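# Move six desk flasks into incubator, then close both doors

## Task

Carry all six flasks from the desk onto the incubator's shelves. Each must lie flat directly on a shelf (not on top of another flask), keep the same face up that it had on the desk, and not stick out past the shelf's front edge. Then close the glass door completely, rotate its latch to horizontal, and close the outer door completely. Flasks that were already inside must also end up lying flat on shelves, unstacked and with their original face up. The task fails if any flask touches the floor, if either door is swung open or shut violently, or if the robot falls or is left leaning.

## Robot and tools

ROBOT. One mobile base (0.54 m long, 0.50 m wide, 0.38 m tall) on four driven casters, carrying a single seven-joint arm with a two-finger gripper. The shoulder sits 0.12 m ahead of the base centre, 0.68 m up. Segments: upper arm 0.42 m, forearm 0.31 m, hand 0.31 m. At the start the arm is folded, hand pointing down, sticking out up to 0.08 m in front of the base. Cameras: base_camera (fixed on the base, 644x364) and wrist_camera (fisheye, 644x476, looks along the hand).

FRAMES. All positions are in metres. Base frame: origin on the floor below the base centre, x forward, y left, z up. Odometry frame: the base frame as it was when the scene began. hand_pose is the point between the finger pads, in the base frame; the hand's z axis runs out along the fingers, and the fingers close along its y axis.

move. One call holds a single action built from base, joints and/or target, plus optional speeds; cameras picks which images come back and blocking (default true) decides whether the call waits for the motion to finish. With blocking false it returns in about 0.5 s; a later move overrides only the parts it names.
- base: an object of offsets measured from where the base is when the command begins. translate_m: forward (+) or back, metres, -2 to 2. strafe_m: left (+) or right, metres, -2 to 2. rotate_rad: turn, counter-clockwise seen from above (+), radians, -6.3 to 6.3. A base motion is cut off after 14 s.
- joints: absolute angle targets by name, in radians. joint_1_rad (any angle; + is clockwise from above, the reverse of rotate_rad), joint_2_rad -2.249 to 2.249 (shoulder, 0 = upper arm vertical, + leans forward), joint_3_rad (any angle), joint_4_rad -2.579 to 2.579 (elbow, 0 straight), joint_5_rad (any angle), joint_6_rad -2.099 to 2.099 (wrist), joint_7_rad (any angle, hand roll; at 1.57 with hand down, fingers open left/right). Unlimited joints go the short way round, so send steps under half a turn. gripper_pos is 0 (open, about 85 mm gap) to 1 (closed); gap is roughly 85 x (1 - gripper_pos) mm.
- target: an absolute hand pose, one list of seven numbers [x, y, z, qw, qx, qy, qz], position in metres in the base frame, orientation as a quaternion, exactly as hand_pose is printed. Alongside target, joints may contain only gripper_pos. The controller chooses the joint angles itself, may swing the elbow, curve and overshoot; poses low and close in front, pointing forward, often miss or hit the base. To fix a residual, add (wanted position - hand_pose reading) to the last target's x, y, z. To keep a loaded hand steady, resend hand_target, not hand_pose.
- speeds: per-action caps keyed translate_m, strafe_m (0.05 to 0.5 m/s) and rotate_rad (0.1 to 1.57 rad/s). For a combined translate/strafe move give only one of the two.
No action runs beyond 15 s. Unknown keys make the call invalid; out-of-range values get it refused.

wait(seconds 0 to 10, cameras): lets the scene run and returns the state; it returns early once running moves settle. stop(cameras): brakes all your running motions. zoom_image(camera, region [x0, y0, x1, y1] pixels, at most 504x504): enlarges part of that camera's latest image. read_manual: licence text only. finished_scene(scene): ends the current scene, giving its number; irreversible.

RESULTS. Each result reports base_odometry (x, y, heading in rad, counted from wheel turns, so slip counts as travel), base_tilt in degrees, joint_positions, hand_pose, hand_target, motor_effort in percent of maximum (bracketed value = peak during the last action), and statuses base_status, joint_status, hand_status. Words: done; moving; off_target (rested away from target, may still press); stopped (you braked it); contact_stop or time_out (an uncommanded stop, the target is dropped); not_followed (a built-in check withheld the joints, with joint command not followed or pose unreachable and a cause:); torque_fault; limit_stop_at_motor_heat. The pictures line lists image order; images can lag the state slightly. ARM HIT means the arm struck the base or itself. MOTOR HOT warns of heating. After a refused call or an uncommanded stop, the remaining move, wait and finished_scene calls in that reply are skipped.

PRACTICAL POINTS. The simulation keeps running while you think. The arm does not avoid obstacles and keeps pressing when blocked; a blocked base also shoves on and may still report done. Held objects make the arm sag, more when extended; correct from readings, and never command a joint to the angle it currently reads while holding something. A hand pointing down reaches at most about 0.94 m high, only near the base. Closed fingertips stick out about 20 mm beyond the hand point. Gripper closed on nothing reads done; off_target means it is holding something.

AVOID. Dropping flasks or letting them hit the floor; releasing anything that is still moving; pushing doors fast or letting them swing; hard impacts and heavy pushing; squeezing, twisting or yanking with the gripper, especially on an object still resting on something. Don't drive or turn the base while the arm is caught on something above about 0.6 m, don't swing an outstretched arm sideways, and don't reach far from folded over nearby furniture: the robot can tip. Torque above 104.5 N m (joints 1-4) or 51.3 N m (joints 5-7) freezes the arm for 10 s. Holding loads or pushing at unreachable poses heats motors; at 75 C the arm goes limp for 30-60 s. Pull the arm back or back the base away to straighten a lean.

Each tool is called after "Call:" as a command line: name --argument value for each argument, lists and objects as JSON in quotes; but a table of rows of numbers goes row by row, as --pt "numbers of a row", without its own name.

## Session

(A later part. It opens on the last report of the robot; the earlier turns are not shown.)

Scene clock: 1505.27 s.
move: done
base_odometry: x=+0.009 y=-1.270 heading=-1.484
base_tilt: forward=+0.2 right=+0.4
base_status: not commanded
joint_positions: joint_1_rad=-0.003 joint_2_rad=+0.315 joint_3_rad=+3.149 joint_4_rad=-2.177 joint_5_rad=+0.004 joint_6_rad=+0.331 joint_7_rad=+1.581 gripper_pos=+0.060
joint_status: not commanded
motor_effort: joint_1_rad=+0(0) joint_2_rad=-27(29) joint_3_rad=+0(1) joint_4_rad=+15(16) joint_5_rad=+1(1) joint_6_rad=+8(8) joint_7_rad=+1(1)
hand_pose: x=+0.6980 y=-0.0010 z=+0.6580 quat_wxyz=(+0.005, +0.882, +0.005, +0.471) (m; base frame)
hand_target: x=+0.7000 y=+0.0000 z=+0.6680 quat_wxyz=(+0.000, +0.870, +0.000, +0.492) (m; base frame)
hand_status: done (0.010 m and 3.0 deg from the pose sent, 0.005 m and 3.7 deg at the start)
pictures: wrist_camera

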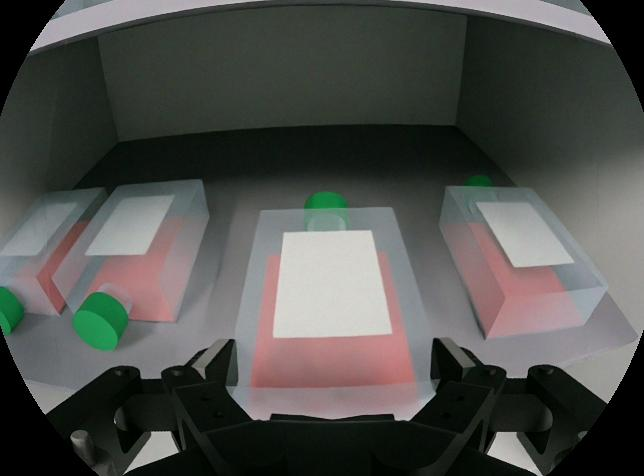

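Call:
move --base '{"translate_m": 0.053}' --speeds '{"translate_m": 0.08}' --cameras '["wrist_camera"]'

Call:
move --target '[0.70, 0, 0.660, 0, 0.870, 0, 0.492]' --cameras '[]'

Call:
move --target '[0.70, 0, 0.655, 0, 0.870, 0, 0.492]' --cameras '["wrist_camera"]'

Scene clock: 1509.70 s.
move: done
base_odometry: x=+0.014 y=-1.323 heading=-1.484
base_tilt: forward=+0.2 right=+0.4
base_status: done
joint_positions: joint_1_rad=-0.003 joint_2_rad=+0.317 joint_3_rad=+3.149 joint_4_rad=-2.180 joint_5_rad=+0.004 joint_6_rad=+0.331 joint_7_rad=+1.581 gripper_pos=+0.060
joint_status: not commanded
motor_effort: joint_1_rad=+0(1) joint_2_rad=-27(29) joint_3_rad=-1(2) joint_4_rad=+15(16) joint_5_rad=+1(1) joint_6_rad=+7(8) joint_7_rad=+1(1)
hand_pose: x=+0.6968 y=-0.0010 z=+0.6557 quat_wxyz=(+0.005, +0.883, +0.005, +0.469) (m; base frame)
hand_target: x=+0.7000 y=+0.0000 z=+0.6680 quat_wxyz=(+0.000, +0.870, +0.000, +0.492) (m; base frame)
hand_status: not commanded
pictures: wrist_camera

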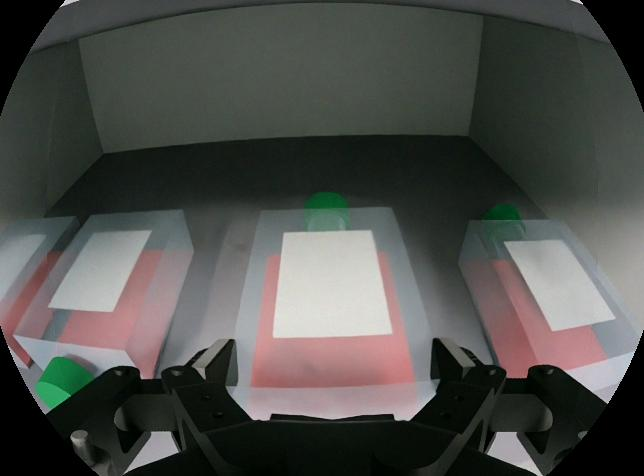

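Scene clock: 1510.33 s.
move: done
base_odometry: x=+0.014 y=-1.323 heading=-1.484
base_tilt: forward=+0.2 right=+0.4
base_status: not commanded
joint_positions: joint_1_rad=-0.003 joint_2_rad=+0.332 joint_3_rad=+3.149 joint_4_rad=-2.188 joint_5_rad=+0.004 joint_6_rad=+0.361 joint_7_rad=+1.581 gripper_pos=+0.060
joint_status: not commanded
motor_effort: joint_1_rad=+0(0) joint_2_rad=-27(29) joint_3_rad=-1(1) joint_4_rad=+14(15) joint_5_rad=+1(1) joint_6_rad=+7(8) joint_7_rad=+1(1)
hand_pose: x=+0.6982 y=-0.0010 z=+0.6515 quat_wxyz=(+0.005, +0.882, +0.005, +0.472) (m; base frame)
hand_target: x=+0.7000 y=+0.0000 z=+0.6600 quat_wxyz=(+0.000, +0.870, +0.000, +0.492) (m; base frame)
hand_status: done (0.009 m and 2.8 deg from the pose sent, 0.005 m and 3.2 deg at the start)
pictures: none
No camera images: "cameras" was empty.

Scene clock: 1510.93 s.
move: done
base_odometry: x=+0.014 y=-1.323 heading=-1.484
base_tilt: forward=+0.1 right=+0.4
base_status: not commanded
joint_positions: joint_1_rad=-0.003 joint_2_rad=+0.343 joint_3_rad=+3.149 joint_4_rad=-2.193 joint_5_rad=+0.004 joint_6_rad=+0.378 joint_7_rad=+1.581 gripper_pos=+0.060
joint_status: not commanded
motor_effort: joint_1_rad=+0(0) joint_2_rad=-28(28) joint_3_rad=+0(1) joint_4_rad=+14(15) joint_5_rad=+1(1) joint_6_rad=+8(8) joint_7_rad=+0(1)
hand_pose: x=+0.6987 y=-0.0009 z=+0.6474 quat_wxyz=(+0.005, +0.881, +0.005, +0.473) (m; base frame)
hand_target: x=+0.7000 y=+0.0000 z=+0.6550 quat_wxyz=(+0.000, +0.870, +0.000, +0.492) (m; base frame)
hand_status: done (0.008 m and 2.7 deg from the pose sent, 0.004 m and 2.8 deg at the start)
pictures: wrist_camera

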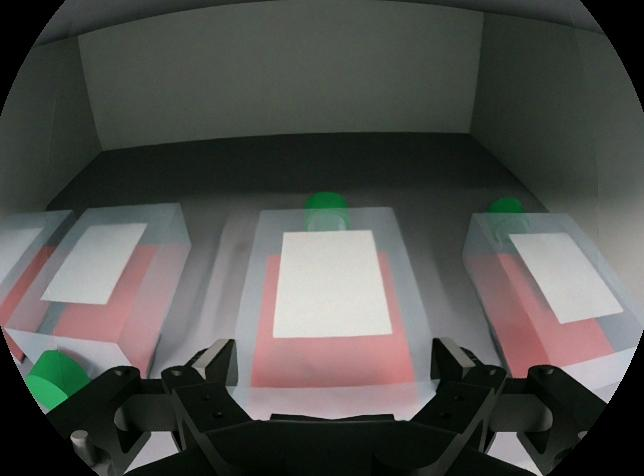

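Call:
move --joints '{"gripper_pos": 0}' --cameras '[]'

Call:
move --base '{"translate_m": -0.12}' --speeds '{"translate_m": 0.1}' --cameras '["wrist_camera"]'

Call:
move --joints '{"gripper_pos": 1}' --cameras '[]'

Call:
move --base '{"translate_m": 0.12}' --speeds '{"translate_m": 0.07}' --cameras '["wrist_camera"]'

Call:
move --base '{"translate_m": -0.15}' --speeds '{"translate_m": 0.1}' --cameras '["wrist_camera"]'

Scene clock: 1516.83 s.
move: done
base_odometry: x=+0.014 y=-1.323 heading=-1.484
base_tilt: forward=+0.2 right=+0.4
base_status: not commanded
joint_positions: joint_1_rad=-0.003 joint_2_rad=+0.343 joint_3_rad=+3.149 joint_4_rad=-2.193 joint_5_rad=+0.004 joint_6_rad=+0.381 joint_7_rad=+1.581 gripper_pos=+0.000
joint_status: all done
motor_effort: joint_1_rad=+0(0) joint_2_rad=-27(28) joint_3_rad=+0(1) joint_4_rad=+14(15) joint_5_rad=+1(1) joint_6_rad=+7(8) joint_7_rad=+0(1)
hand_pose: x=+0.6991 y=-0.0009 z=+0.6481 quat_wxyz=(+0.005, +0.881, +0.005, +0.474) (m; base frame)
hand_target: x=+0.7000 y=+0.0000 z=+0.6550 quat_wxyz=(+0.000, +0.870, +0.000, +0.492) (m; base frame)
hand_status: not commanded
pictures: none
No camera images: "cameras" was empty.

Scene clock: 1518.53 s.
move: done
base_odometry: x=+0.004 y=-1.203 heading=-1.484
base_tilt: forward=+0.1 right=+0.4
base_status: done
joint_positions: joint_1_rad=-0.003 joint_2_rad=+0.345 joint_3_rad=+3.149 joint_4_rad=-2.196 joint_5_rad=+0.004 joint_6_rad=+0.382 joint_7_rad=+1.581 gripper_pos=+0.000
joint_status: not commanded
motor_effort: joint_1_rad=+0(2) joint_2_rad=-26(28) joint_3_rad=+0(1) joint_4_rad=+13(15) joint_5_rad=+1(2) joint_6_rad=+7(7) joint_7_rad=+1(1)
hand_pose: x=+0.6981 y=-0.0009 z=+0.6459 quat_wxyz=(+0.005, +0.882, +0.005, +0.472) (m; base frame)
hand_target: x=+0.7000 y=+0.0000 z=+0.6550 quat_wxyz=(+0.000, +0.870, +0.000, +0.492) (m; base frame)
hand_status: not commanded
pictures: wrist_camera

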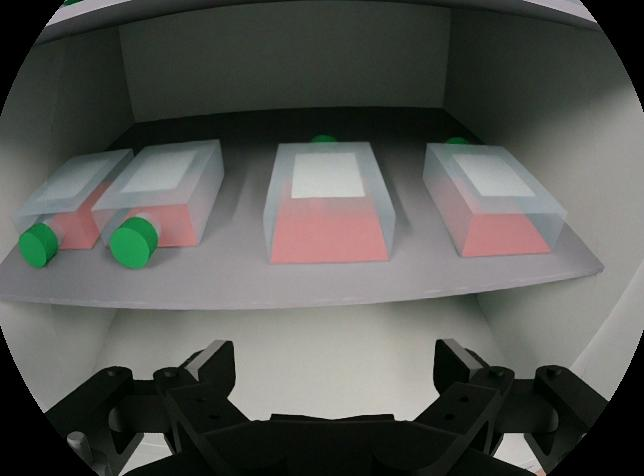

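Scene clock: 1519.63 s.
move: done
base_odometry: x=+0.004 y=-1.203 heading=-1.484
base_tilt: forward=+0.1 right=+0.4
base_status: not commanded
joint_positions: joint_1_rad=-0.003 joint_2_rad=+0.345 joint_3_rad=+3.149 joint_4_rad=-2.196 joint_5_rad=+0.004 joint_6_rad=+0.382 joint_7_rad=+1.581 gripper_pos=+0.999
joint_status: all done
motor_effort: joint_1_rad=+0(0) joint_2_rad=-27(27) joint_3_rad=-1(1) joint_4_rad=+14(14) joint_5_rad=+1(1) joint_6_rad=+7(8) joint_7_rad=+1(1)
hand_pose: x=+0.6981 y=-0.0009 z=+0.6459 quat_wxyz=(+0.005, +0.882, +0.005, +0.472) (m; base frame)
hand_target: x=+0.7000 y=+0.0000 z=+0.6550 quat_wxyz=(+0.000, +0.870, +0.000, +0.492) (m; base frame)
hand_status: not commanded
pictures: none
No camera images: "cameras" was empty.

Scene clock: 1521.83 s.
move: done
base_odometry: x=+0.014 y=-1.323 heading=-1.484
base_tilt: forward=+0.2 right=+0.4
base_status: done
joint_positions: joint_1_rad=-0.003 joint_2_rad=+0.345 joint_3_rad=+3.149 joint_4_rad=-2.197 joint_5_rad=+0.004 joint_6_rad=+0.382 joint_7_rad=+1.581 gripper_pos=+0.999
joint_status: not commanded
motor_effort: joint_1_rad=+0(2) joint_2_rad=-27(28) joint_3_rad=+0(2) joint_4_rad=+14(15) joint_5_rad=+1(1) joint_6_rad=+7(8) joint_7_rad=+1(1)
hand_pose: x=+0.6977 y=-0.0009 z=+0.6451 quat_wxyz=(+0.005, +0.882, +0.005, +0.471) (m; base frame)
hand_target: x=+0.7000 y=+0.0000 z=+0.6550 quat_wxyz=(+0.000, +0.870, +0.000, +0.492) (m; base frame)
hand_status: not commanded
pictures: wrist_camera

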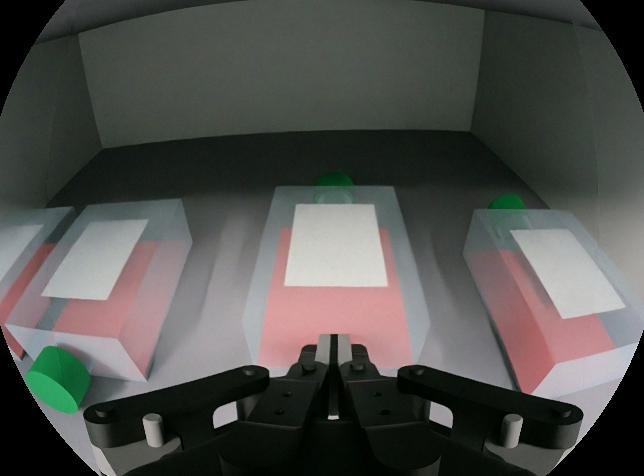

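Scene clock: 1523.90 s.
move: done
base_odometry: x=+0.002 y=-1.173 heading=-1.484
base_tilt: forward=+0.1 right=+0.4
base_status: done
joint_positions: joint_1_rad=-0.003 joint_2_rad=+0.347 joint_3_rad=+3.149 joint_4_rad=-2.197 joint_5_rad=+0.004 joint_6_rad=+0.382 joint_7_rad=+1.581 gripper_pos=+0.999
joint_status: not commanded
motor_effort: joint_1_rad=+0(2) joint_2_rad=-27(29) joint_3_rad=-1(2) joint_4_rad=+14(15) joint_5_rad=+1(1) joint_6_rad=+7(8) joint_7_rad=+0(1)
hand_pose: x=+0.6974 y=-0.0009 z=+0.6443 quat_wxyz=(+0.005, +0.882, +0.005, +0.471) (m; base frame)
hand_target: x=+0.7000 y=+0.0000 z=+0.6550 quat_wxyz=(+0.000, +0.870, +0.000, +0.492) (m; base frame)
hand_status: not commanded
pictures: wrist_camera

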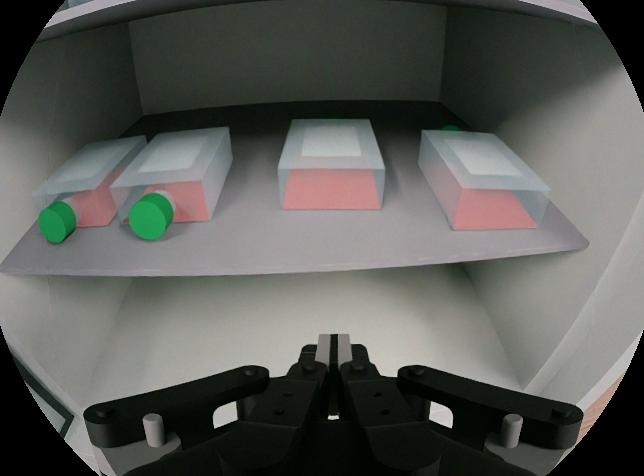

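Call:
move --base '{"translate_m": -0.87}' --cameras '[]'

Call:
move --target '[0.66, 0, 0.95, 0, 0.870, 0, 0.492]'

Scene clock: 1528.60 s.
move: done
base_odometry: x=-0.074 y=-0.306 heading=-1.484
base_tilt: forward=+0.1 right=+0.4
base_status: done
joint_positions: joint_1_rad=-0.003 joint_2_rad=+0.347 joint_3_rad=+3.149 joint_4_rad=-2.198 joint_5_rad=+0.004 joint_6_rad=+0.383 joint_7_rad=+1.581 gripper_pos=+0.999
joint_status: not commanded
motor_effort: joint_1_rad=+0(2) joint_2_rad=-26(29) joint_3_rad=-1(2) joint_4_rad=+13(15) joint_5_rad=+1(1) joint_6_rad=+7(8) joint_7_rad=+0(1)
hand_pose: x=+0.6973 y=-0.0009 z=+0.6437 quat_wxyz=(+0.005, +0.882, +0.005, +0.470) (m; base frame)
hand_target: x=+0.7000 y=+0.0000 z=+0.6550 quat_wxyz=(+0.000, +0.870, +0.000, +0.492) (m; base frame)
hand_status: not commanded
pictures: none
No camera images: "cameras" was empty.

Scene clock: 1530.80 s.
move: done
base_odometry: x=-0.074 y=-0.306 heading=-1.484
base_tilt: forward=+0.1 right=+0.4
base_status: not commanded
joint_positions: joint_1_rad=-0.003 joint_2_rad=-0.086 joint_3_rad=+3.150 joint_4_rad=-1.645 joint_5_rad=+0.004 joint_6_rad=-0.497 joint_7_rad=+1.581 gripper_pos=+0.999
joint_status: not commanded
motor_effort: joint_1_rad=+0(1) joint_2_rad=-19(29) joint_3_rad=+0(1) joint_4_rad=+22(22) joint_5_rad=+1(1) joint_6_rad=+8(8) joint_7_rad=+0(1)
hand_pose: x=+0.6726 y=-0.0023 z=+0.9596 quat_wxyz=(+0.006, +0.856, +0.003, +0.516) (m; base frame)
hand_target: x=+0.6600 y=+0.0000 z=+0.9500 quat_wxyz=(+0.000, +0.870, +0.000, +0.492) (m; base frame)
hand_status: done (0.016 m and 3.3 deg from the pose sent, 0.309 m and 3.0 deg at the start)
pictures: base_camera, wrist_camera

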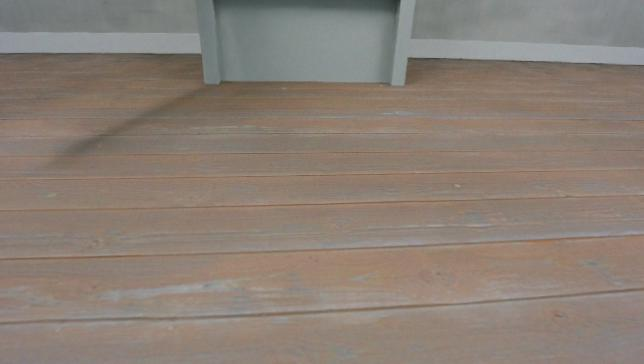

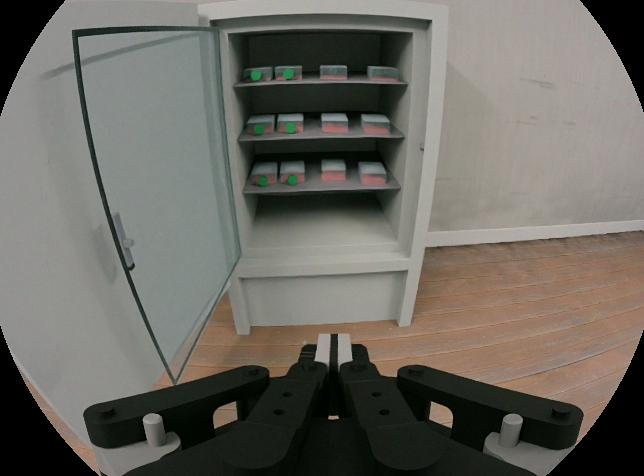

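Call:
move --base '{"translate_m": 0.2, "strafe_m": 0.4}'

Scene clock: 1539.63 s.
move: done
base_odometry: x=+0.342 y=-0.470 heading=-1.483
base_tilt: forward=+0.1 right=+0.4
base_status: done
joint_positions: joint_1_rad=-0.011 joint_2_rad=-0.087 joint_3_rad=+3.153 joint_4_rad=-1.645 joint_5_rad=+0.004 joint_6_rad=-0.501 joint_7_rad=+1.581 gripper_pos=+0.999
joint_status: not commanded
motor_effort: joint_1_rad=+0(3) joint_2_rad=-18(21) joint_3_rad=-1(4) joint_4_rad=+21(23) joint_5_rad=+1(2) joint_6_rad=+8(8) joint_7_rad=+1(1)
hand_pose: x=+0.6719 y=+0.0002 z=+0.9591 quat_wxyz=(+0.004, +0.857, +0.005, +0.515) (m; base frame)
hand_target: x=+0.6600 y=+0.0000 z=+0.9500 quat_wxyz=(+0.000, +0.870, +0.000, +0.492) (m; base frame)
hand_status: not commanded
pictures: base_camera, wrist_camera

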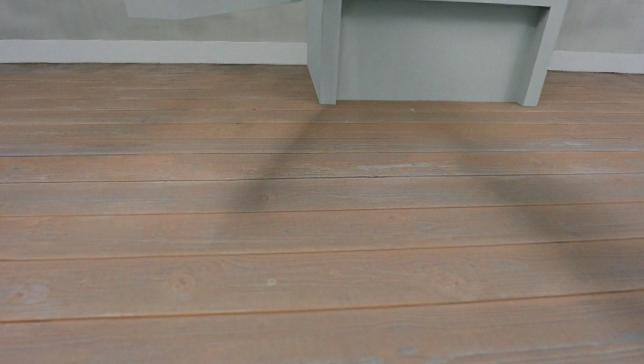

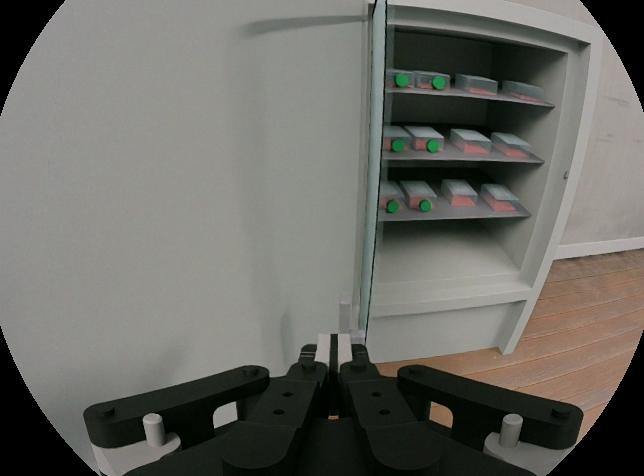

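Call:
move --base '{"translate_m": 0.1, "strafe_m": 0.01}' --speeds '{"translate_m": 0.1}'

Scene clock: 1543.50 s.
move: done
base_odometry: x=+0.361 y=-0.569 heading=-1.483
base_tilt: forward=+0.1 right=+0.4
base_status: done
joint_positions: joint_1_rad=-0.011 joint_2_rad=-0.088 joint_3_rad=+3.153 joint_4_rad=-1.644 joint_5_rad=+0.004 joint_6_rad=-0.503 joint_7_rad=+1.581 gripper_pos=+0.999
joint_status: not commanded
motor_effort: joint_1_rad=+0(1) joint_2_rad=-19(21) joint_3_rad=-1(1) joint_4_rad=+22(22) joint_5_rad=+1(1) joint_6_rad=+8(8) joint_7_rad=+1(1)
hand_pose: x=+0.6714 y=+0.0002 z=+0.9595 quat_wxyz=(+0.004, +0.857, +0.005, +0.515) (m; base frame)
hand_target: x=+0.6600 y=+0.0000 z=+0.9500 quat_wxyz=(+0.000, +0.870, +0.000, +0.492) (m; base frame)
hand_status: not commanded
pictures: base_camera, wrist_camera

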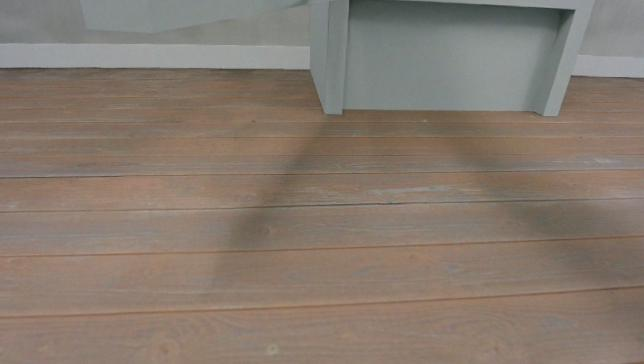

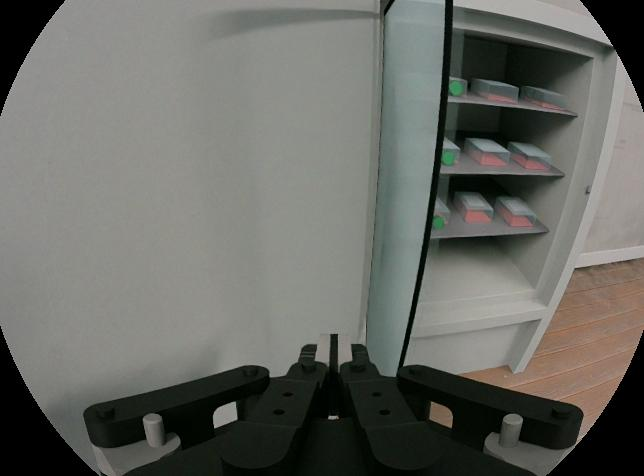

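Call:
move --base '{"strafe_m": -0.1, "translate_m": 0.02}' --speeds '{"strafe_m": 0.08}'

Scene clock: 1547.03 s.
move: done
base_odometry: x=+0.263 y=-0.598 heading=-1.482
base_tilt: forward=+0.1 right=+0.4
base_status: done
joint_positions: joint_1_rad=-0.012 joint_2_rad=-0.088 joint_3_rad=+3.154 joint_4_rad=-1.644 joint_5_rad=+0.004 joint_6_rad=-0.503 joint_7_rad=+1.581 gripper_pos=+0.999
joint_status: not commanded
motor_effort: joint_1_rad=+1(3) joint_2_rad=-19(20) joint_3_rad=+0(2) joint_4_rad=+21(22) joint_5_rad=+1(2) joint_6_rad=+7(8) joint_7_rad=+0(1)
hand_pose: x=+0.6715 y=-0.0001 z=+0.9595 quat_wxyz=(+0.004, +0.857, +0.005, +0.515) (m; base frame)
hand_target: x=+0.6600 y=+0.0000 z=+0.9500 quat_wxyz=(+0.000, +0.870, +0.000, +0.492) (m; base frame)
hand_status: not commanded
pictures: base_camera, wrist_camera

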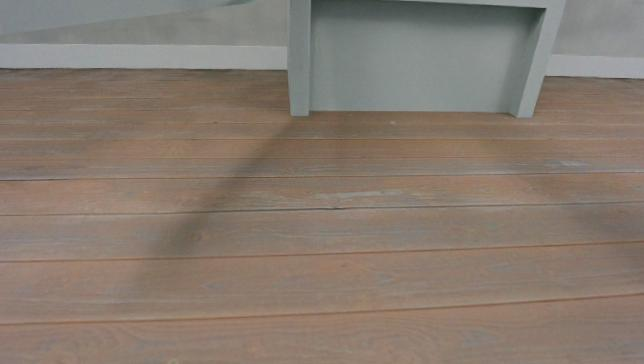

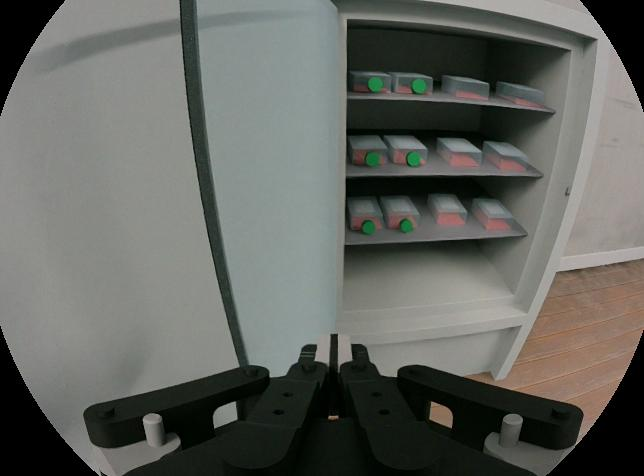

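Call:
move --base '{"strafe_m": 0.115}' --cameras '[]'

Call:
move --base '{"translate_m": 0.07}' --speeds '{"translate_m": 0.08}'

Scene clock: 1549.97 s.
move: done
base_odometry: x=+0.378 y=-0.588 heading=-1.482
base_tilt: forward=+0.1 right=+0.4
base_status: done
joint_positions: joint_1_rad=-0.015 joint_2_rad=-0.089 joint_3_rad=+3.155 joint_4_rad=-1.643 joint_5_rad=+0.004 joint_6_rad=-0.505 joint_7_rad=+1.581 gripper_pos=+0.999
joint_status: not commanded
motor_effort: joint_1_rad=+1(2) joint_2_rad=-19(22) joint_3_rad=-1(4) joint_4_rad=+21(23) joint_5_rad=+1(1) joint_6_rad=+7(8) joint_7_rad=+1(1)
hand_pose: x=+0.6711 y=+0.0012 z=+0.9600 quat_wxyz=(+0.004, +0.857, +0.006, +0.515) (m; base frame)
hand_target: x=+0.6600 y=+0.0000 z=+0.9500 quat_wxyz=(+0.000, +0.870, +0.000, +0.492) (m; base frame)
hand_status: not commanded
pictures: none
No camera images: "cameras" was empty.

Scene clock: 1551.30 s.
move: done
base_odometry: x=+0.385 y=-0.658 heading=-1.482
base_tilt: forward=+0.1 right=+0.4
base_status: done
joint_positions: joint_1_rad=-0.008 joint_2_rad=-0.091 joint_3_rad=+3.165 joint_4_rad=-1.643 joint_5_rad=+0.004 joint_6_rad=-0.508 joint_7_rad=+1.581 gripper_pos=+0.999
joint_status: not commanded
motor_effort: joint_1_rad=-3(4) joint_2_rad=-18(20) joint_3_rad=-3(4) joint_4_rad=+22(23) joint_5_rad=+0(1) joint_6_rad=+7(9) joint_7_rad=+0(1)
hand_pose: x=+0.6699 y=-0.0080 z=+0.9607 quat_wxyz=(+0.007, +0.857, -0.001, +0.515) (m; base frame)
hand_target: x=+0.6600 y=+0.0000 z=+0.9500 quat_wxyz=(+0.000, +0.870, +0.000, +0.492) (m; base frame)
hand_status: not commanded
pictures: base_camera, wrist_camera

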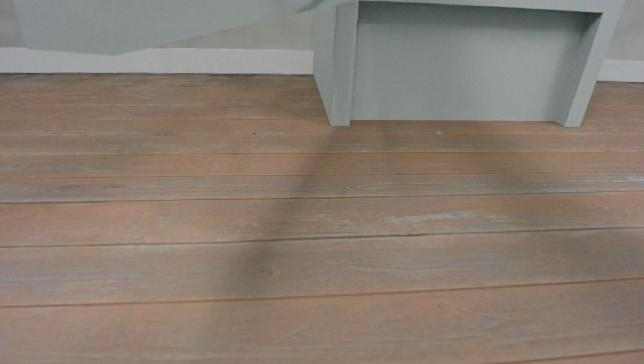

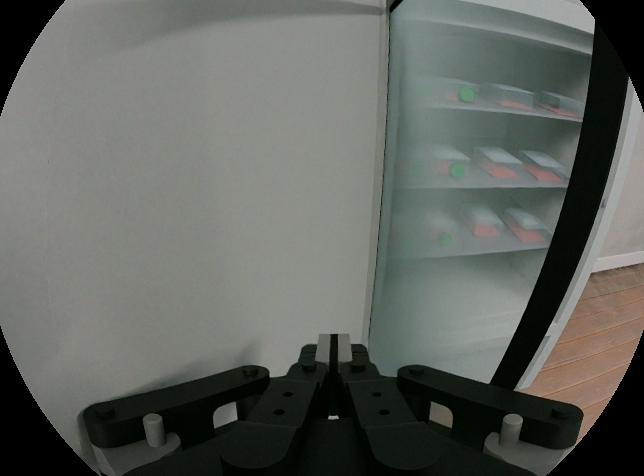

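Call:
move --base '{"strafe_m": -0.2}' --speeds '{"strafe_m": 0.08}'

Scene clock: 1556.57 s.
move: done
base_odometry: x=+0.185 y=-0.676 heading=-1.482
base_tilt: forward=+0.1 right=+0.4
base_status: done
joint_positions: joint_1_rad=-0.016 joint_2_rad=-0.091 joint_3_rad=+3.158 joint_4_rad=-1.643 joint_5_rad=+0.004 joint_6_rad=-0.509 joint_7_rad=+1.581 gripper_pos=+0.999
joint_status: not commanded
motor_effort: joint_1_rad=+0(4) joint_2_rad=-19(20) joint_3_rad=+0(4) joint_4_rad=+22(22) joint_5_rad=+1(2) joint_6_rad=+8(9) joint_7_rad=+0(1)
hand_pose: x=+0.6699 y=-0.0002 z=+0.9606 quat_wxyz=(+0.004, +0.857, +0.005, +0.515) (m; base frame)
hand_target: x=+0.6600 y=+0.0000 z=+0.9500 quat_wxyz=(+0.000, +0.870, +0.000, +0.492) (m; base frame)
hand_status: not commanded
pictures: base_camera, wrist_camera

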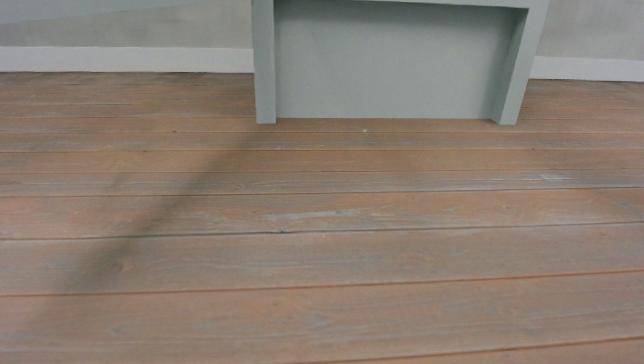

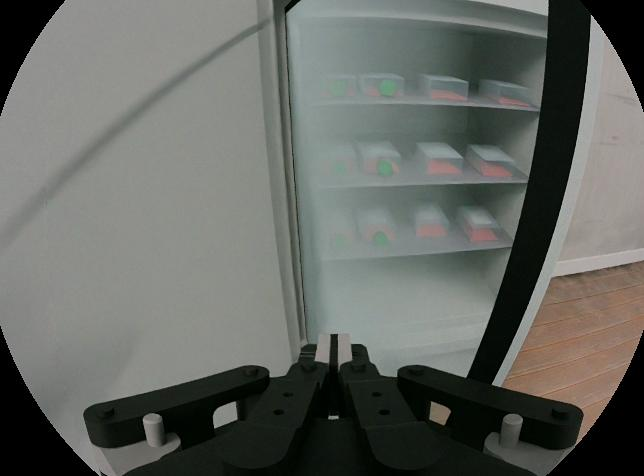

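Call:
move --base '{"strafe_m": -0.15, "translate_m": 0.08}' --speeds '{"strafe_m": 0.08}' --cameras '["wrist_camera"]'

Call:
move --base '{"strafe_m": -0.08, "translate_m": 0.1}' --speeds '{"strafe_m": 0.08}' --cameras '["wrist_camera"]'

Scene clock: 1560.97 s.
move: done
base_odometry: x=+0.043 y=-0.769 heading=-1.482
base_tilt: forward=+0.1 right=+0.4
base_status: done
joint_positions: joint_1_rad=-0.016 joint_2_rad=-0.092 joint_3_rad=+3.158 joint_4_rad=-1.643 joint_5_rad=+0.004 joint_6_rad=-0.510 joint_7_rad=+1.581 gripper_pos=+0.999
joint_status: not commanded
motor_effort: joint_1_rad=+0(3) joint_2_rad=-19(21) joint_3_rad=+1(4) joint_4_rad=+22(23) joint_5_rad=+1(2) joint_6_rad=+7(8) joint_7_rad=+0(1)
hand_pose: x=+0.6695 y=+0.0002 z=+0.9610 quat_wxyz=(+0.004, +0.857, +0.005, +0.515) (m; base frame)
hand_target: x=+0.6600 y=+0.0000 z=+0.9500 quat_wxyz=(+0.000, +0.870, +0.000, +0.492) (m; base frame)
hand_status: not commanded
pictures: wrist_camera

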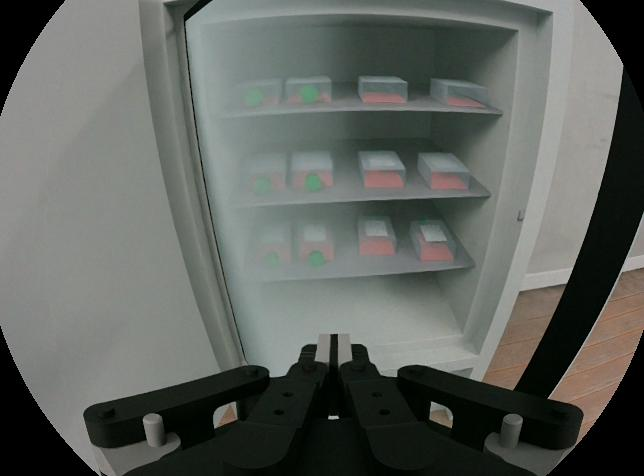

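Scene clock: 1563.07 s.
move: done
base_odometry: x=-0.029 y=-0.876 heading=-1.482
base_tilt: forward=+0.1 right=+0.4
base_status: done
joint_positions: joint_1_rad=-0.016 joint_2_rad=-0.092 joint_3_rad=+3.158 joint_4_rad=-1.642 joint_5_rad=+0.004 joint_6_rad=-0.510 joint_7_rad=+1.581 gripper_pos=+0.999
joint_status: not commanded
motor_effort: joint_1_rad=+0(2) joint_2_rad=-18(21) joint_3_rad=-1(3) joint_4_rad=+22(22) joint_5_rad=+1(2) joint_6_rad=+7(8) joint_7_rad=+1(1)
hand_pose: x=+0.6696 y=+0.0002 z=+0.9604 quat_wxyz=(+0.004, +0.858, +0.005, +0.514) (m; base frame)
hand_target: x=+0.6600 y=+0.0000 z=+0.9500 quat_wxyz=(+0.000, +0.870, +0.000, +0.492) (m; base frame)
hand_status: not commanded
pictures: wrist_camera

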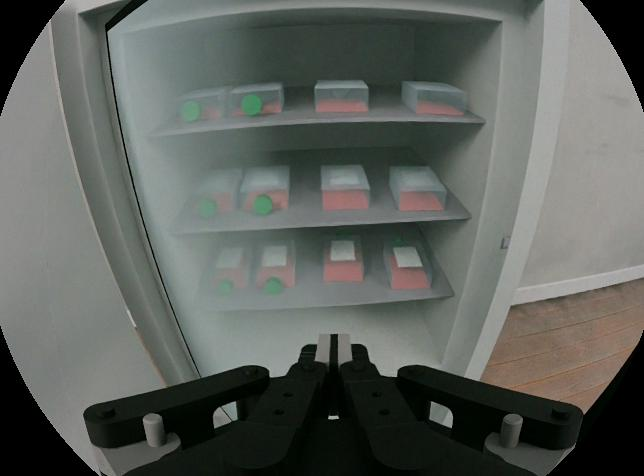

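Call:
move --base '{"strafe_m": -0.12, "translate_m": 0.1}' --speeds '{"strafe_m": 0.08}' --cameras '["wrist_camera"]'

Call:
move --base '{"translate_m": 0.1}' --speeds '{"translate_m": 0.06}'

Scene clock: 1568.47 s.
move: done
base_odometry: x=-0.139 y=-0.987 heading=-1.482
base_tilt: forward=+0.1 right=+0.4
base_status: done
joint_positions: joint_1_rad=-0.017 joint_2_rad=-0.092 joint_3_rad=+3.157 joint_4_rad=-1.642 joint_5_rad=+0.004 joint_6_rad=-0.512 joint_7_rad=+1.581 gripper_pos=+0.999
joint_status: not commanded
motor_effort: joint_1_rad=+0(3) joint_2_rad=-19(21) joint_3_rad=+0(3) joint_4_rad=+22(22) joint_5_rad=+1(2) joint_6_rad=+7(9) joint_7_rad=+1(1)
hand_pose: x=+0.6692 y=+0.0014 z=+0.9603 quat_wxyz=(+0.003, +0.858, +0.006, +0.514) (m; base frame)
hand_target: x=+0.6600 y=+0.0000 z=+0.9500 quat_wxyz=(+0.000, +0.870, +0.000, +0.492) (m; base frame)
hand_status: not commanded
pictures: wrist_camera

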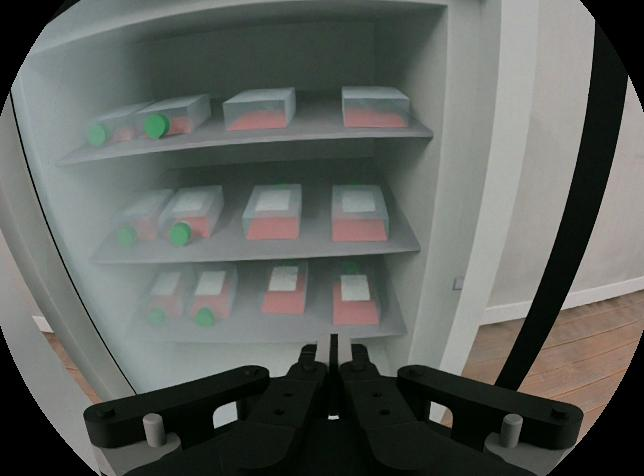

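Scene clock: 1570.63 s.
move: done
base_odometry: x=-0.131 y=-1.087 heading=-1.482
base_tilt: forward=+0.1 right=+0.4
base_status: done
joint_positions: joint_1_rad=-0.017 joint_2_rad=-0.092 joint_3_rad=+3.157 joint_4_rad=-1.642 joint_5_rad=+0.004 joint_6_rad=-0.514 joint_7_rad=+1.581 gripper_pos=+0.999
joint_status: not commanded
motor_effort: joint_1_rad=+0(2) joint_2_rad=-19(21) joint_3_rad=+0(2) joint_4_rad=+21(24) joint_5_rad=+1(1) joint_6_rad=+7(10) joint_7_rad=+0(1)
hand_pose: x=+0.6691 y=+0.0014 z=+0.9597 quat_wxyz=(+0.003, +0.858, +0.006, +0.513) (m; base frame)
hand_target: x=+0.6600 y=+0.0000 z=+0.9500 quat_wxyz=(+0.000, +0.870, +0.000, +0.492) (m; base frame)
hand_status: not commanded
pictures: base_camera, wrist_camera

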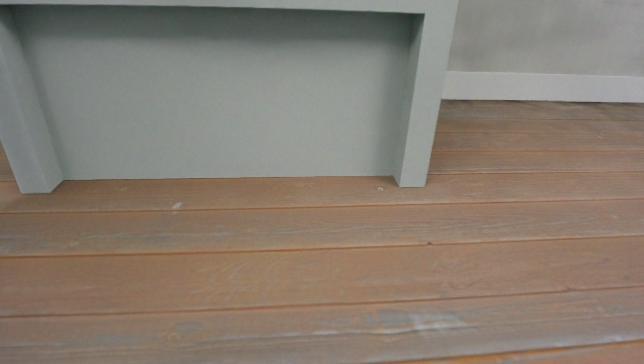

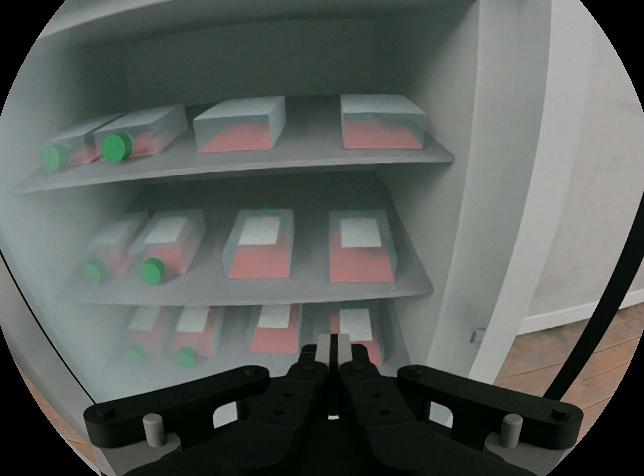

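Call:
move --base '{"translate_m": 0.07, "strafe_m": -0.03}' --speeds '{"translate_m": 0.05}'

Scene clock: 1573.97 s.
move: done
base_odometry: x=-0.154 y=-1.159 heading=-1.482
base_tilt: forward=+0.1 right=+0.4
base_status: done
joint_positions: joint_1_rad=-0.017 joint_2_rad=-0.092 joint_3_rad=+3.157 joint_4_rad=-1.642 joint_5_rad=+0.004 joint_6_rad=-0.515 joint_7_rad=+1.581 gripper_pos=+0.999
joint_status: not commanded
motor_effort: joint_1_rad=+0(2) joint_2_rad=-19(21) joint_3_rad=-1(2) joint_4_rad=+22(23) joint_5_rad=+1(1) joint_6_rad=+8(10) joint_7_rad=+1(1)
hand_pose: x=+0.6690 y=+0.0014 z=+0.9593 quat_wxyz=(+0.003, +0.859, +0.006, +0.512) (m; base frame)
hand_target: x=+0.6600 y=+0.0000 z=+0.9500 quat_wxyz=(+0.000, +0.870, +0.000, +0.492) (m; base frame)
hand_status: not commanded
pictures: base_camera, wrist_camera

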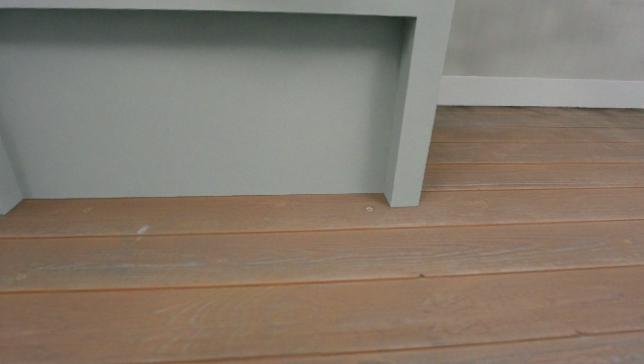

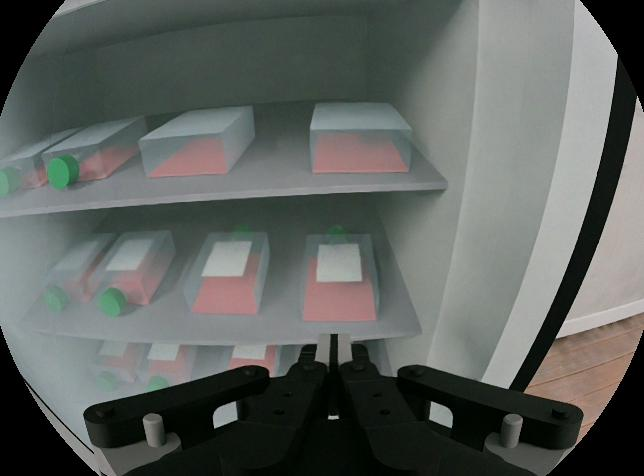

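Call:
move --base '{"translate_m": 0.06, "strafe_m": -0.03}' --speeds '{"translate_m": 0.05}' --cameras '["wrist_camera"]'

Call:
move --base '{"translate_m": 0.04}' --speeds '{"translate_m": 0.05}' --cameras '["wrist_camera"]'

Scene clock: 1577.70 s.
move: done
base_odometry: x=-0.178 y=-1.222 heading=-1.482
base_tilt: forward=+0.2 right=+0.4
base_status: done
joint_positions: joint_1_rad=-0.017 joint_2_rad=-0.091 joint_3_rad=+3.157 joint_4_rad=-1.642 joint_5_rad=+0.004 joint_6_rad=-0.515 joint_7_rad=+1.581 gripper_pos=+0.999
joint_status: not commanded
motor_effort: joint_1_rad=+0(2) joint_2_rad=-19(21) joint_3_rad=+0(2) joint_4_rad=+21(23) joint_5_rad=+0(2) joint_6_rad=+7(10) joint_7_rad=+0(1)
hand_pose: x=+0.6691 y=+0.0014 z=+0.9588 quat_wxyz=(+0.003, +0.859, +0.006, +0.512) (m; base frame)
hand_target: x=+0.6600 y=+0.0000 z=+0.9500 quat_wxyz=(+0.000, +0.870, +0.000, +0.492) (m; base frame)
hand_status: not commanded
pictures: wrist_camera

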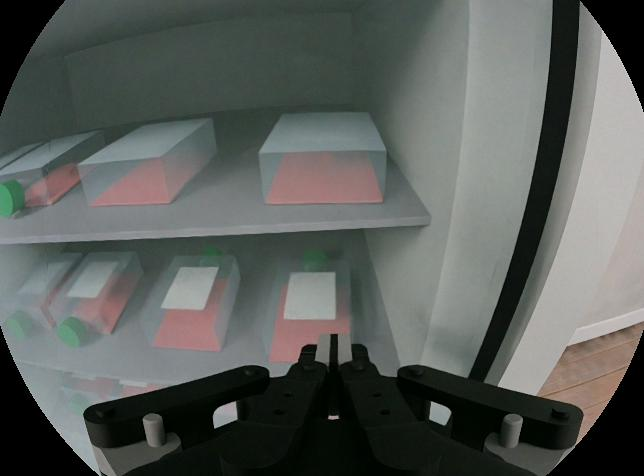

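Scene clock: 1578.97 s.
move: done
base_odometry: x=-0.175 y=-1.262 heading=-1.482
base_tilt: forward=+0.1 right=+0.4
base_status: done
joint_positions: joint_1_rad=-0.017 joint_2_rad=-0.091 joint_3_rad=+3.157 joint_4_rad=-1.642 joint_5_rad=+0.004 joint_6_rad=-0.516 joint_7_rad=+1.581 gripper_pos=+0.999
joint_status: not commanded
motor_effort: joint_1_rad=+0(2) joint_2_rad=-18(22) joint_3_rad=+0(3) joint_4_rad=+22(22) joint_5_rad=+1(2) joint_6_rad=+7(9) joint_7_rad=+1(1)
hand_pose: x=+0.6690 y=+0.0015 z=+0.9587 quat_wxyz=(+0.003, +0.859, +0.006, +0.512) (m; base frame)
hand_target: x=+0.6600 y=+0.0000 z=+0.9500 quat_wxyz=(+0.000, +0.870, +0.000, +0.492) (m; base frame)
hand_status: not commanded
pictures: wrist_camera

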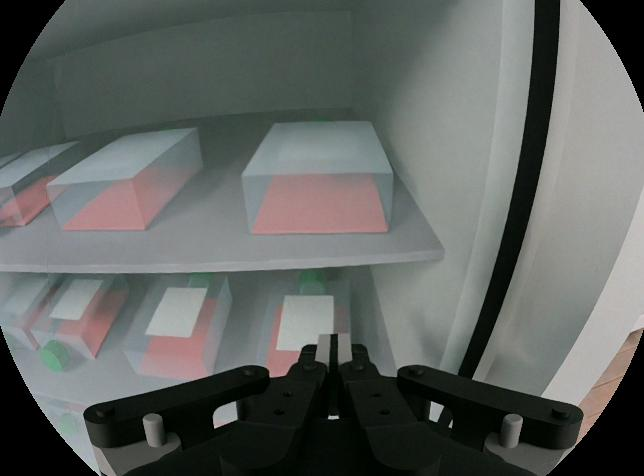

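Call:
move --base '{"translate_m": 0.05}' --speeds '{"translate_m": 0.05}' --cameras '["wrist_camera"]'

Scene clock: 1582.13 s.
move: done
base_odometry: x=-0.171 y=-1.311 heading=-1.482
base_tilt: forward=+0.1 right=+0.4
base_status: done
joint_positions: joint_1_rad=-0.017 joint_2_rad=-0.163 joint_3_rad=+3.157 joint_4_rad=-1.656 joint_5_rad=+0.004 joint_6_rad=-0.625 joint_7_rad=+1.581 gripper_pos=+0.999
joint_status: not commanded
motor_effort: joint_1_rad=+0(1) joint_2_rad=-4(20) joint_3_rad=+0(2) joint_4_rad=+30(32) joint_5_rad=+1(1) joint_6_rad=+21(24) joint_7_rad=+0(1)
hand_pose: x=+0.6303 y=+0.0010 z=+0.9595 quat_wxyz=(+0.003, +0.872, +0.006, +0.490) (m; base frame)
hand_target: x=+0.6600 y=+0.0000 z=+0.9500 quat_wxyz=(+0.000, +0.870, +0.000, +0.492) (m; base frame)
hand_status: not commanded
pictures: wrist_camera

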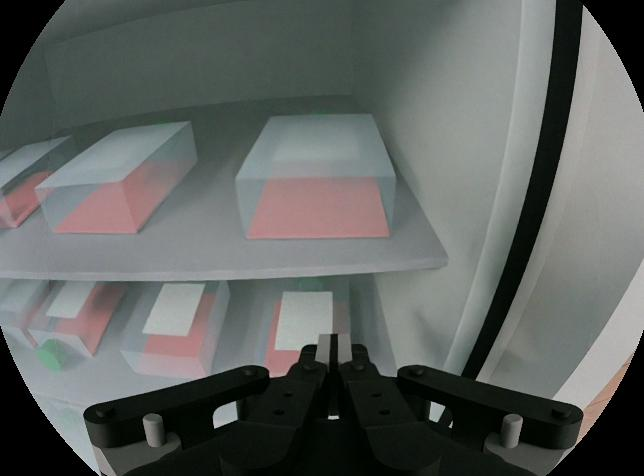

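Call:
move --base '{"translate_m": -0.3}' --cameras '[]'

Call:
move --target '[0.70, 0, 0.82, 0, 0.707, 0, 0.707]'

Scene clock: 1586.50 s.
move: done
base_odometry: x=-0.198 y=-1.013 heading=-1.481
base_tilt: forward=+0.1 right=+0.4
base_status: done
joint_positions: joint_1_rad=-0.017 joint_2_rad=-0.094 joint_3_rad=+3.157 joint_4_rad=-1.632 joint_5_rad=+0.004 joint_6_rad=-0.590 joint_7_rad=+1.581 gripper_pos=+0.999
joint_status: not commanded
motor_effort: joint_1_rad=+0(2) joint_2_rad=-19(23) joint_3_rad=+0(2) joint_4_rad=+21(29) joint_5_rad=+1(1) joint_6_rad=+7(20) joint_7_rad=+1(1)
hand_pose: x=+0.6580 y=+0.0010 z=+0.9466 quat_wxyz=(+0.003, +0.874, +0.006, +0.486) (m; base frame)
hand_target: x=+0.6600 y=+0.0000 z=+0.9500 quat_wxyz=(+0.000, +0.870, +0.000, +0.492) (m; base frame)
hand_status: not commanded
pictures: none
No camera images: "cameras" was empty.

Scene clock: 1589.07 s.
move: done
base_odometry: x=-0.198 y=-1.013 heading=-1.481
base_tilt: forward=+0.1 right=+0.4
base_status: not commanded
joint_positions: joint_1_rad=-0.017 joint_2_rad=+0.250 joint_3_rad=+3.157 joint_4_rad=-2.313 joint_5_rad=+0.004 joint_6_rad=+0.954 joint_7_rad=+1.581 gripper_pos=+0.999
joint_status: not commanded
motor_effort: joint_1_rad=+0(1) joint_2_rad=-24(26) joint_3_rad=+0(1) joint_4_rad=+15(22) joint_5_rad=+1(1) joint_6_rad=+8(9) joint_7_rad=+1(1)
hand_pose: x=+0.7064 y=+0.0040 z=+0.8143 quat_wxyz=(+0.004, +0.720, +0.008, +0.693) (m; base frame)
hand_target: x=+0.7000 y=+0.0000 z=+0.8200 quat_wxyz=(+0.000, +0.707, +0.000, +0.707) (m; base frame)
hand_status: done (0.009 m and 2.4 deg from the pose sent, 0.133 m and 31.9 deg at the start)
pictures: base_camera, wrist_camera

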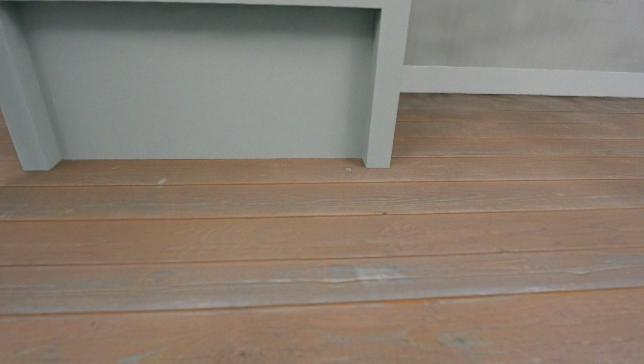

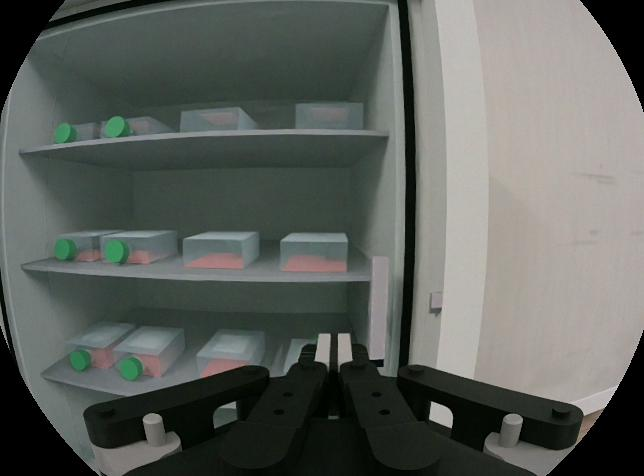

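Call:
move --base '{"strafe_m": -0.1, "translate_m": 0.14}' --speeds '{"translate_m": 0.15}'

Scene clock: 1594.63 s.
move: done
base_odometry: x=-0.285 y=-1.161 heading=-1.482
base_tilt: forward=+0.1 right=+0.4
base_status: done
joint_positions: joint_1_rad=-0.013 joint_2_rad=+0.256 joint_3_rad=+3.157 joint_4_rad=-2.316 joint_5_rad=+0.004 joint_6_rad=+0.958 joint_7_rad=+1.581 gripper_pos=+0.999
joint_status: not commanded
motor_effort: joint_1_rad=+0(2) joint_2_rad=-24(26) joint_3_rad=+0(1) joint_4_rad=+14(15) joint_5_rad=+1(1) joint_6_rad=+9(9) joint_7_rad=+0(1)
hand_pose: x=+0.7062 y=+0.0016 z=+0.8103 quat_wxyz=(+0.005, +0.722, +0.006, +0.691) (m; base frame)
hand_target: x=+0.7000 y=+0.0000 z=+0.8200 quat_wxyz=(+0.000, +0.707, +0.000, +0.707) (m; base frame)
hand_status: not commanded
pictures: base_camera, wrist_camera

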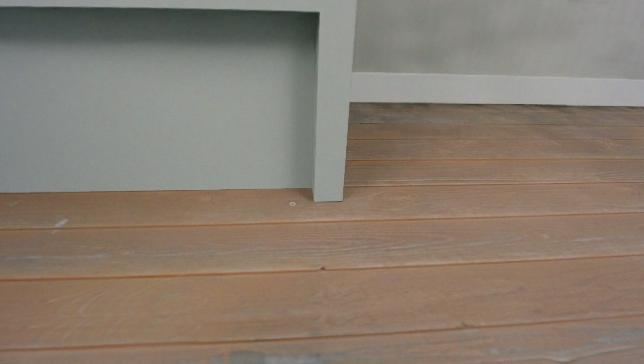

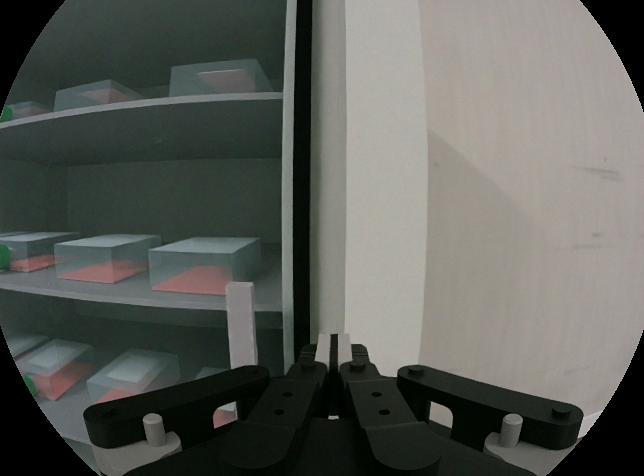

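Call:
move --base '{"strafe_m": 0.015, "translate_m": 0.055}' --speeds '{"translate_m": 0.08}'

Call:
zoom_image --camera "wrist_camera" --region '[200, 230, 420, 400]'

Scene clock: 1599.83 s.
move: done
base_odometry: x=-0.266 y=-1.215 heading=-1.482
base_tilt: forward=+0.1 right=+0.4
base_status: done
joint_positions: joint_1_rad=-0.012 joint_2_rad=+0.258 joint_3_rad=+3.157 joint_4_rad=-2.317 joint_5_rad=+0.004 joint_6_rad=+0.958 joint_7_rad=+1.581 gripper_pos=+0.999
joint_status: not commanded
motor_effort: joint_1_rad=+0(2) joint_2_rad=-24(26) joint_3_rad=-1(2) joint_4_rad=+14(15) joint_5_rad=+1(1) joint_6_rad=+9(9) joint_7_rad=+0(1)
hand_pose: x=+0.7061 y=+0.0014 z=+0.8089 quat_wxyz=(+0.005, +0.723, +0.006, +0.691) (m; base frame)
hand_target: x=+0.7000 y=+0.0000 z=+0.8200 quat_wxyz=(+0.000, +0.707, +0.000, +0.707) (m; base frame)
hand_status: not commanded
pictures: base_camera, wrist_camera

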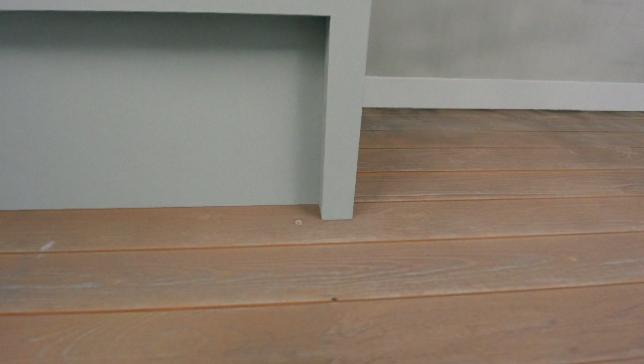

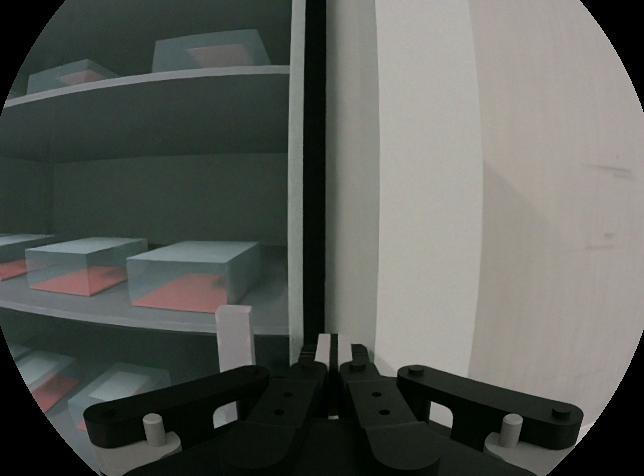

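Scaled by 2.291.

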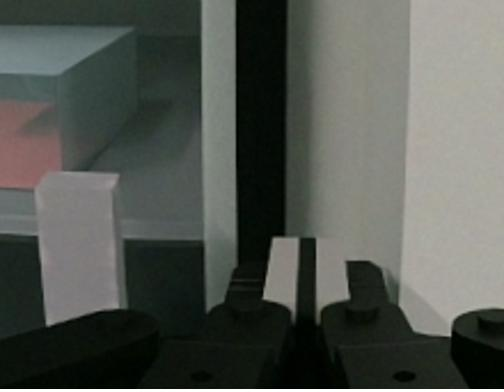

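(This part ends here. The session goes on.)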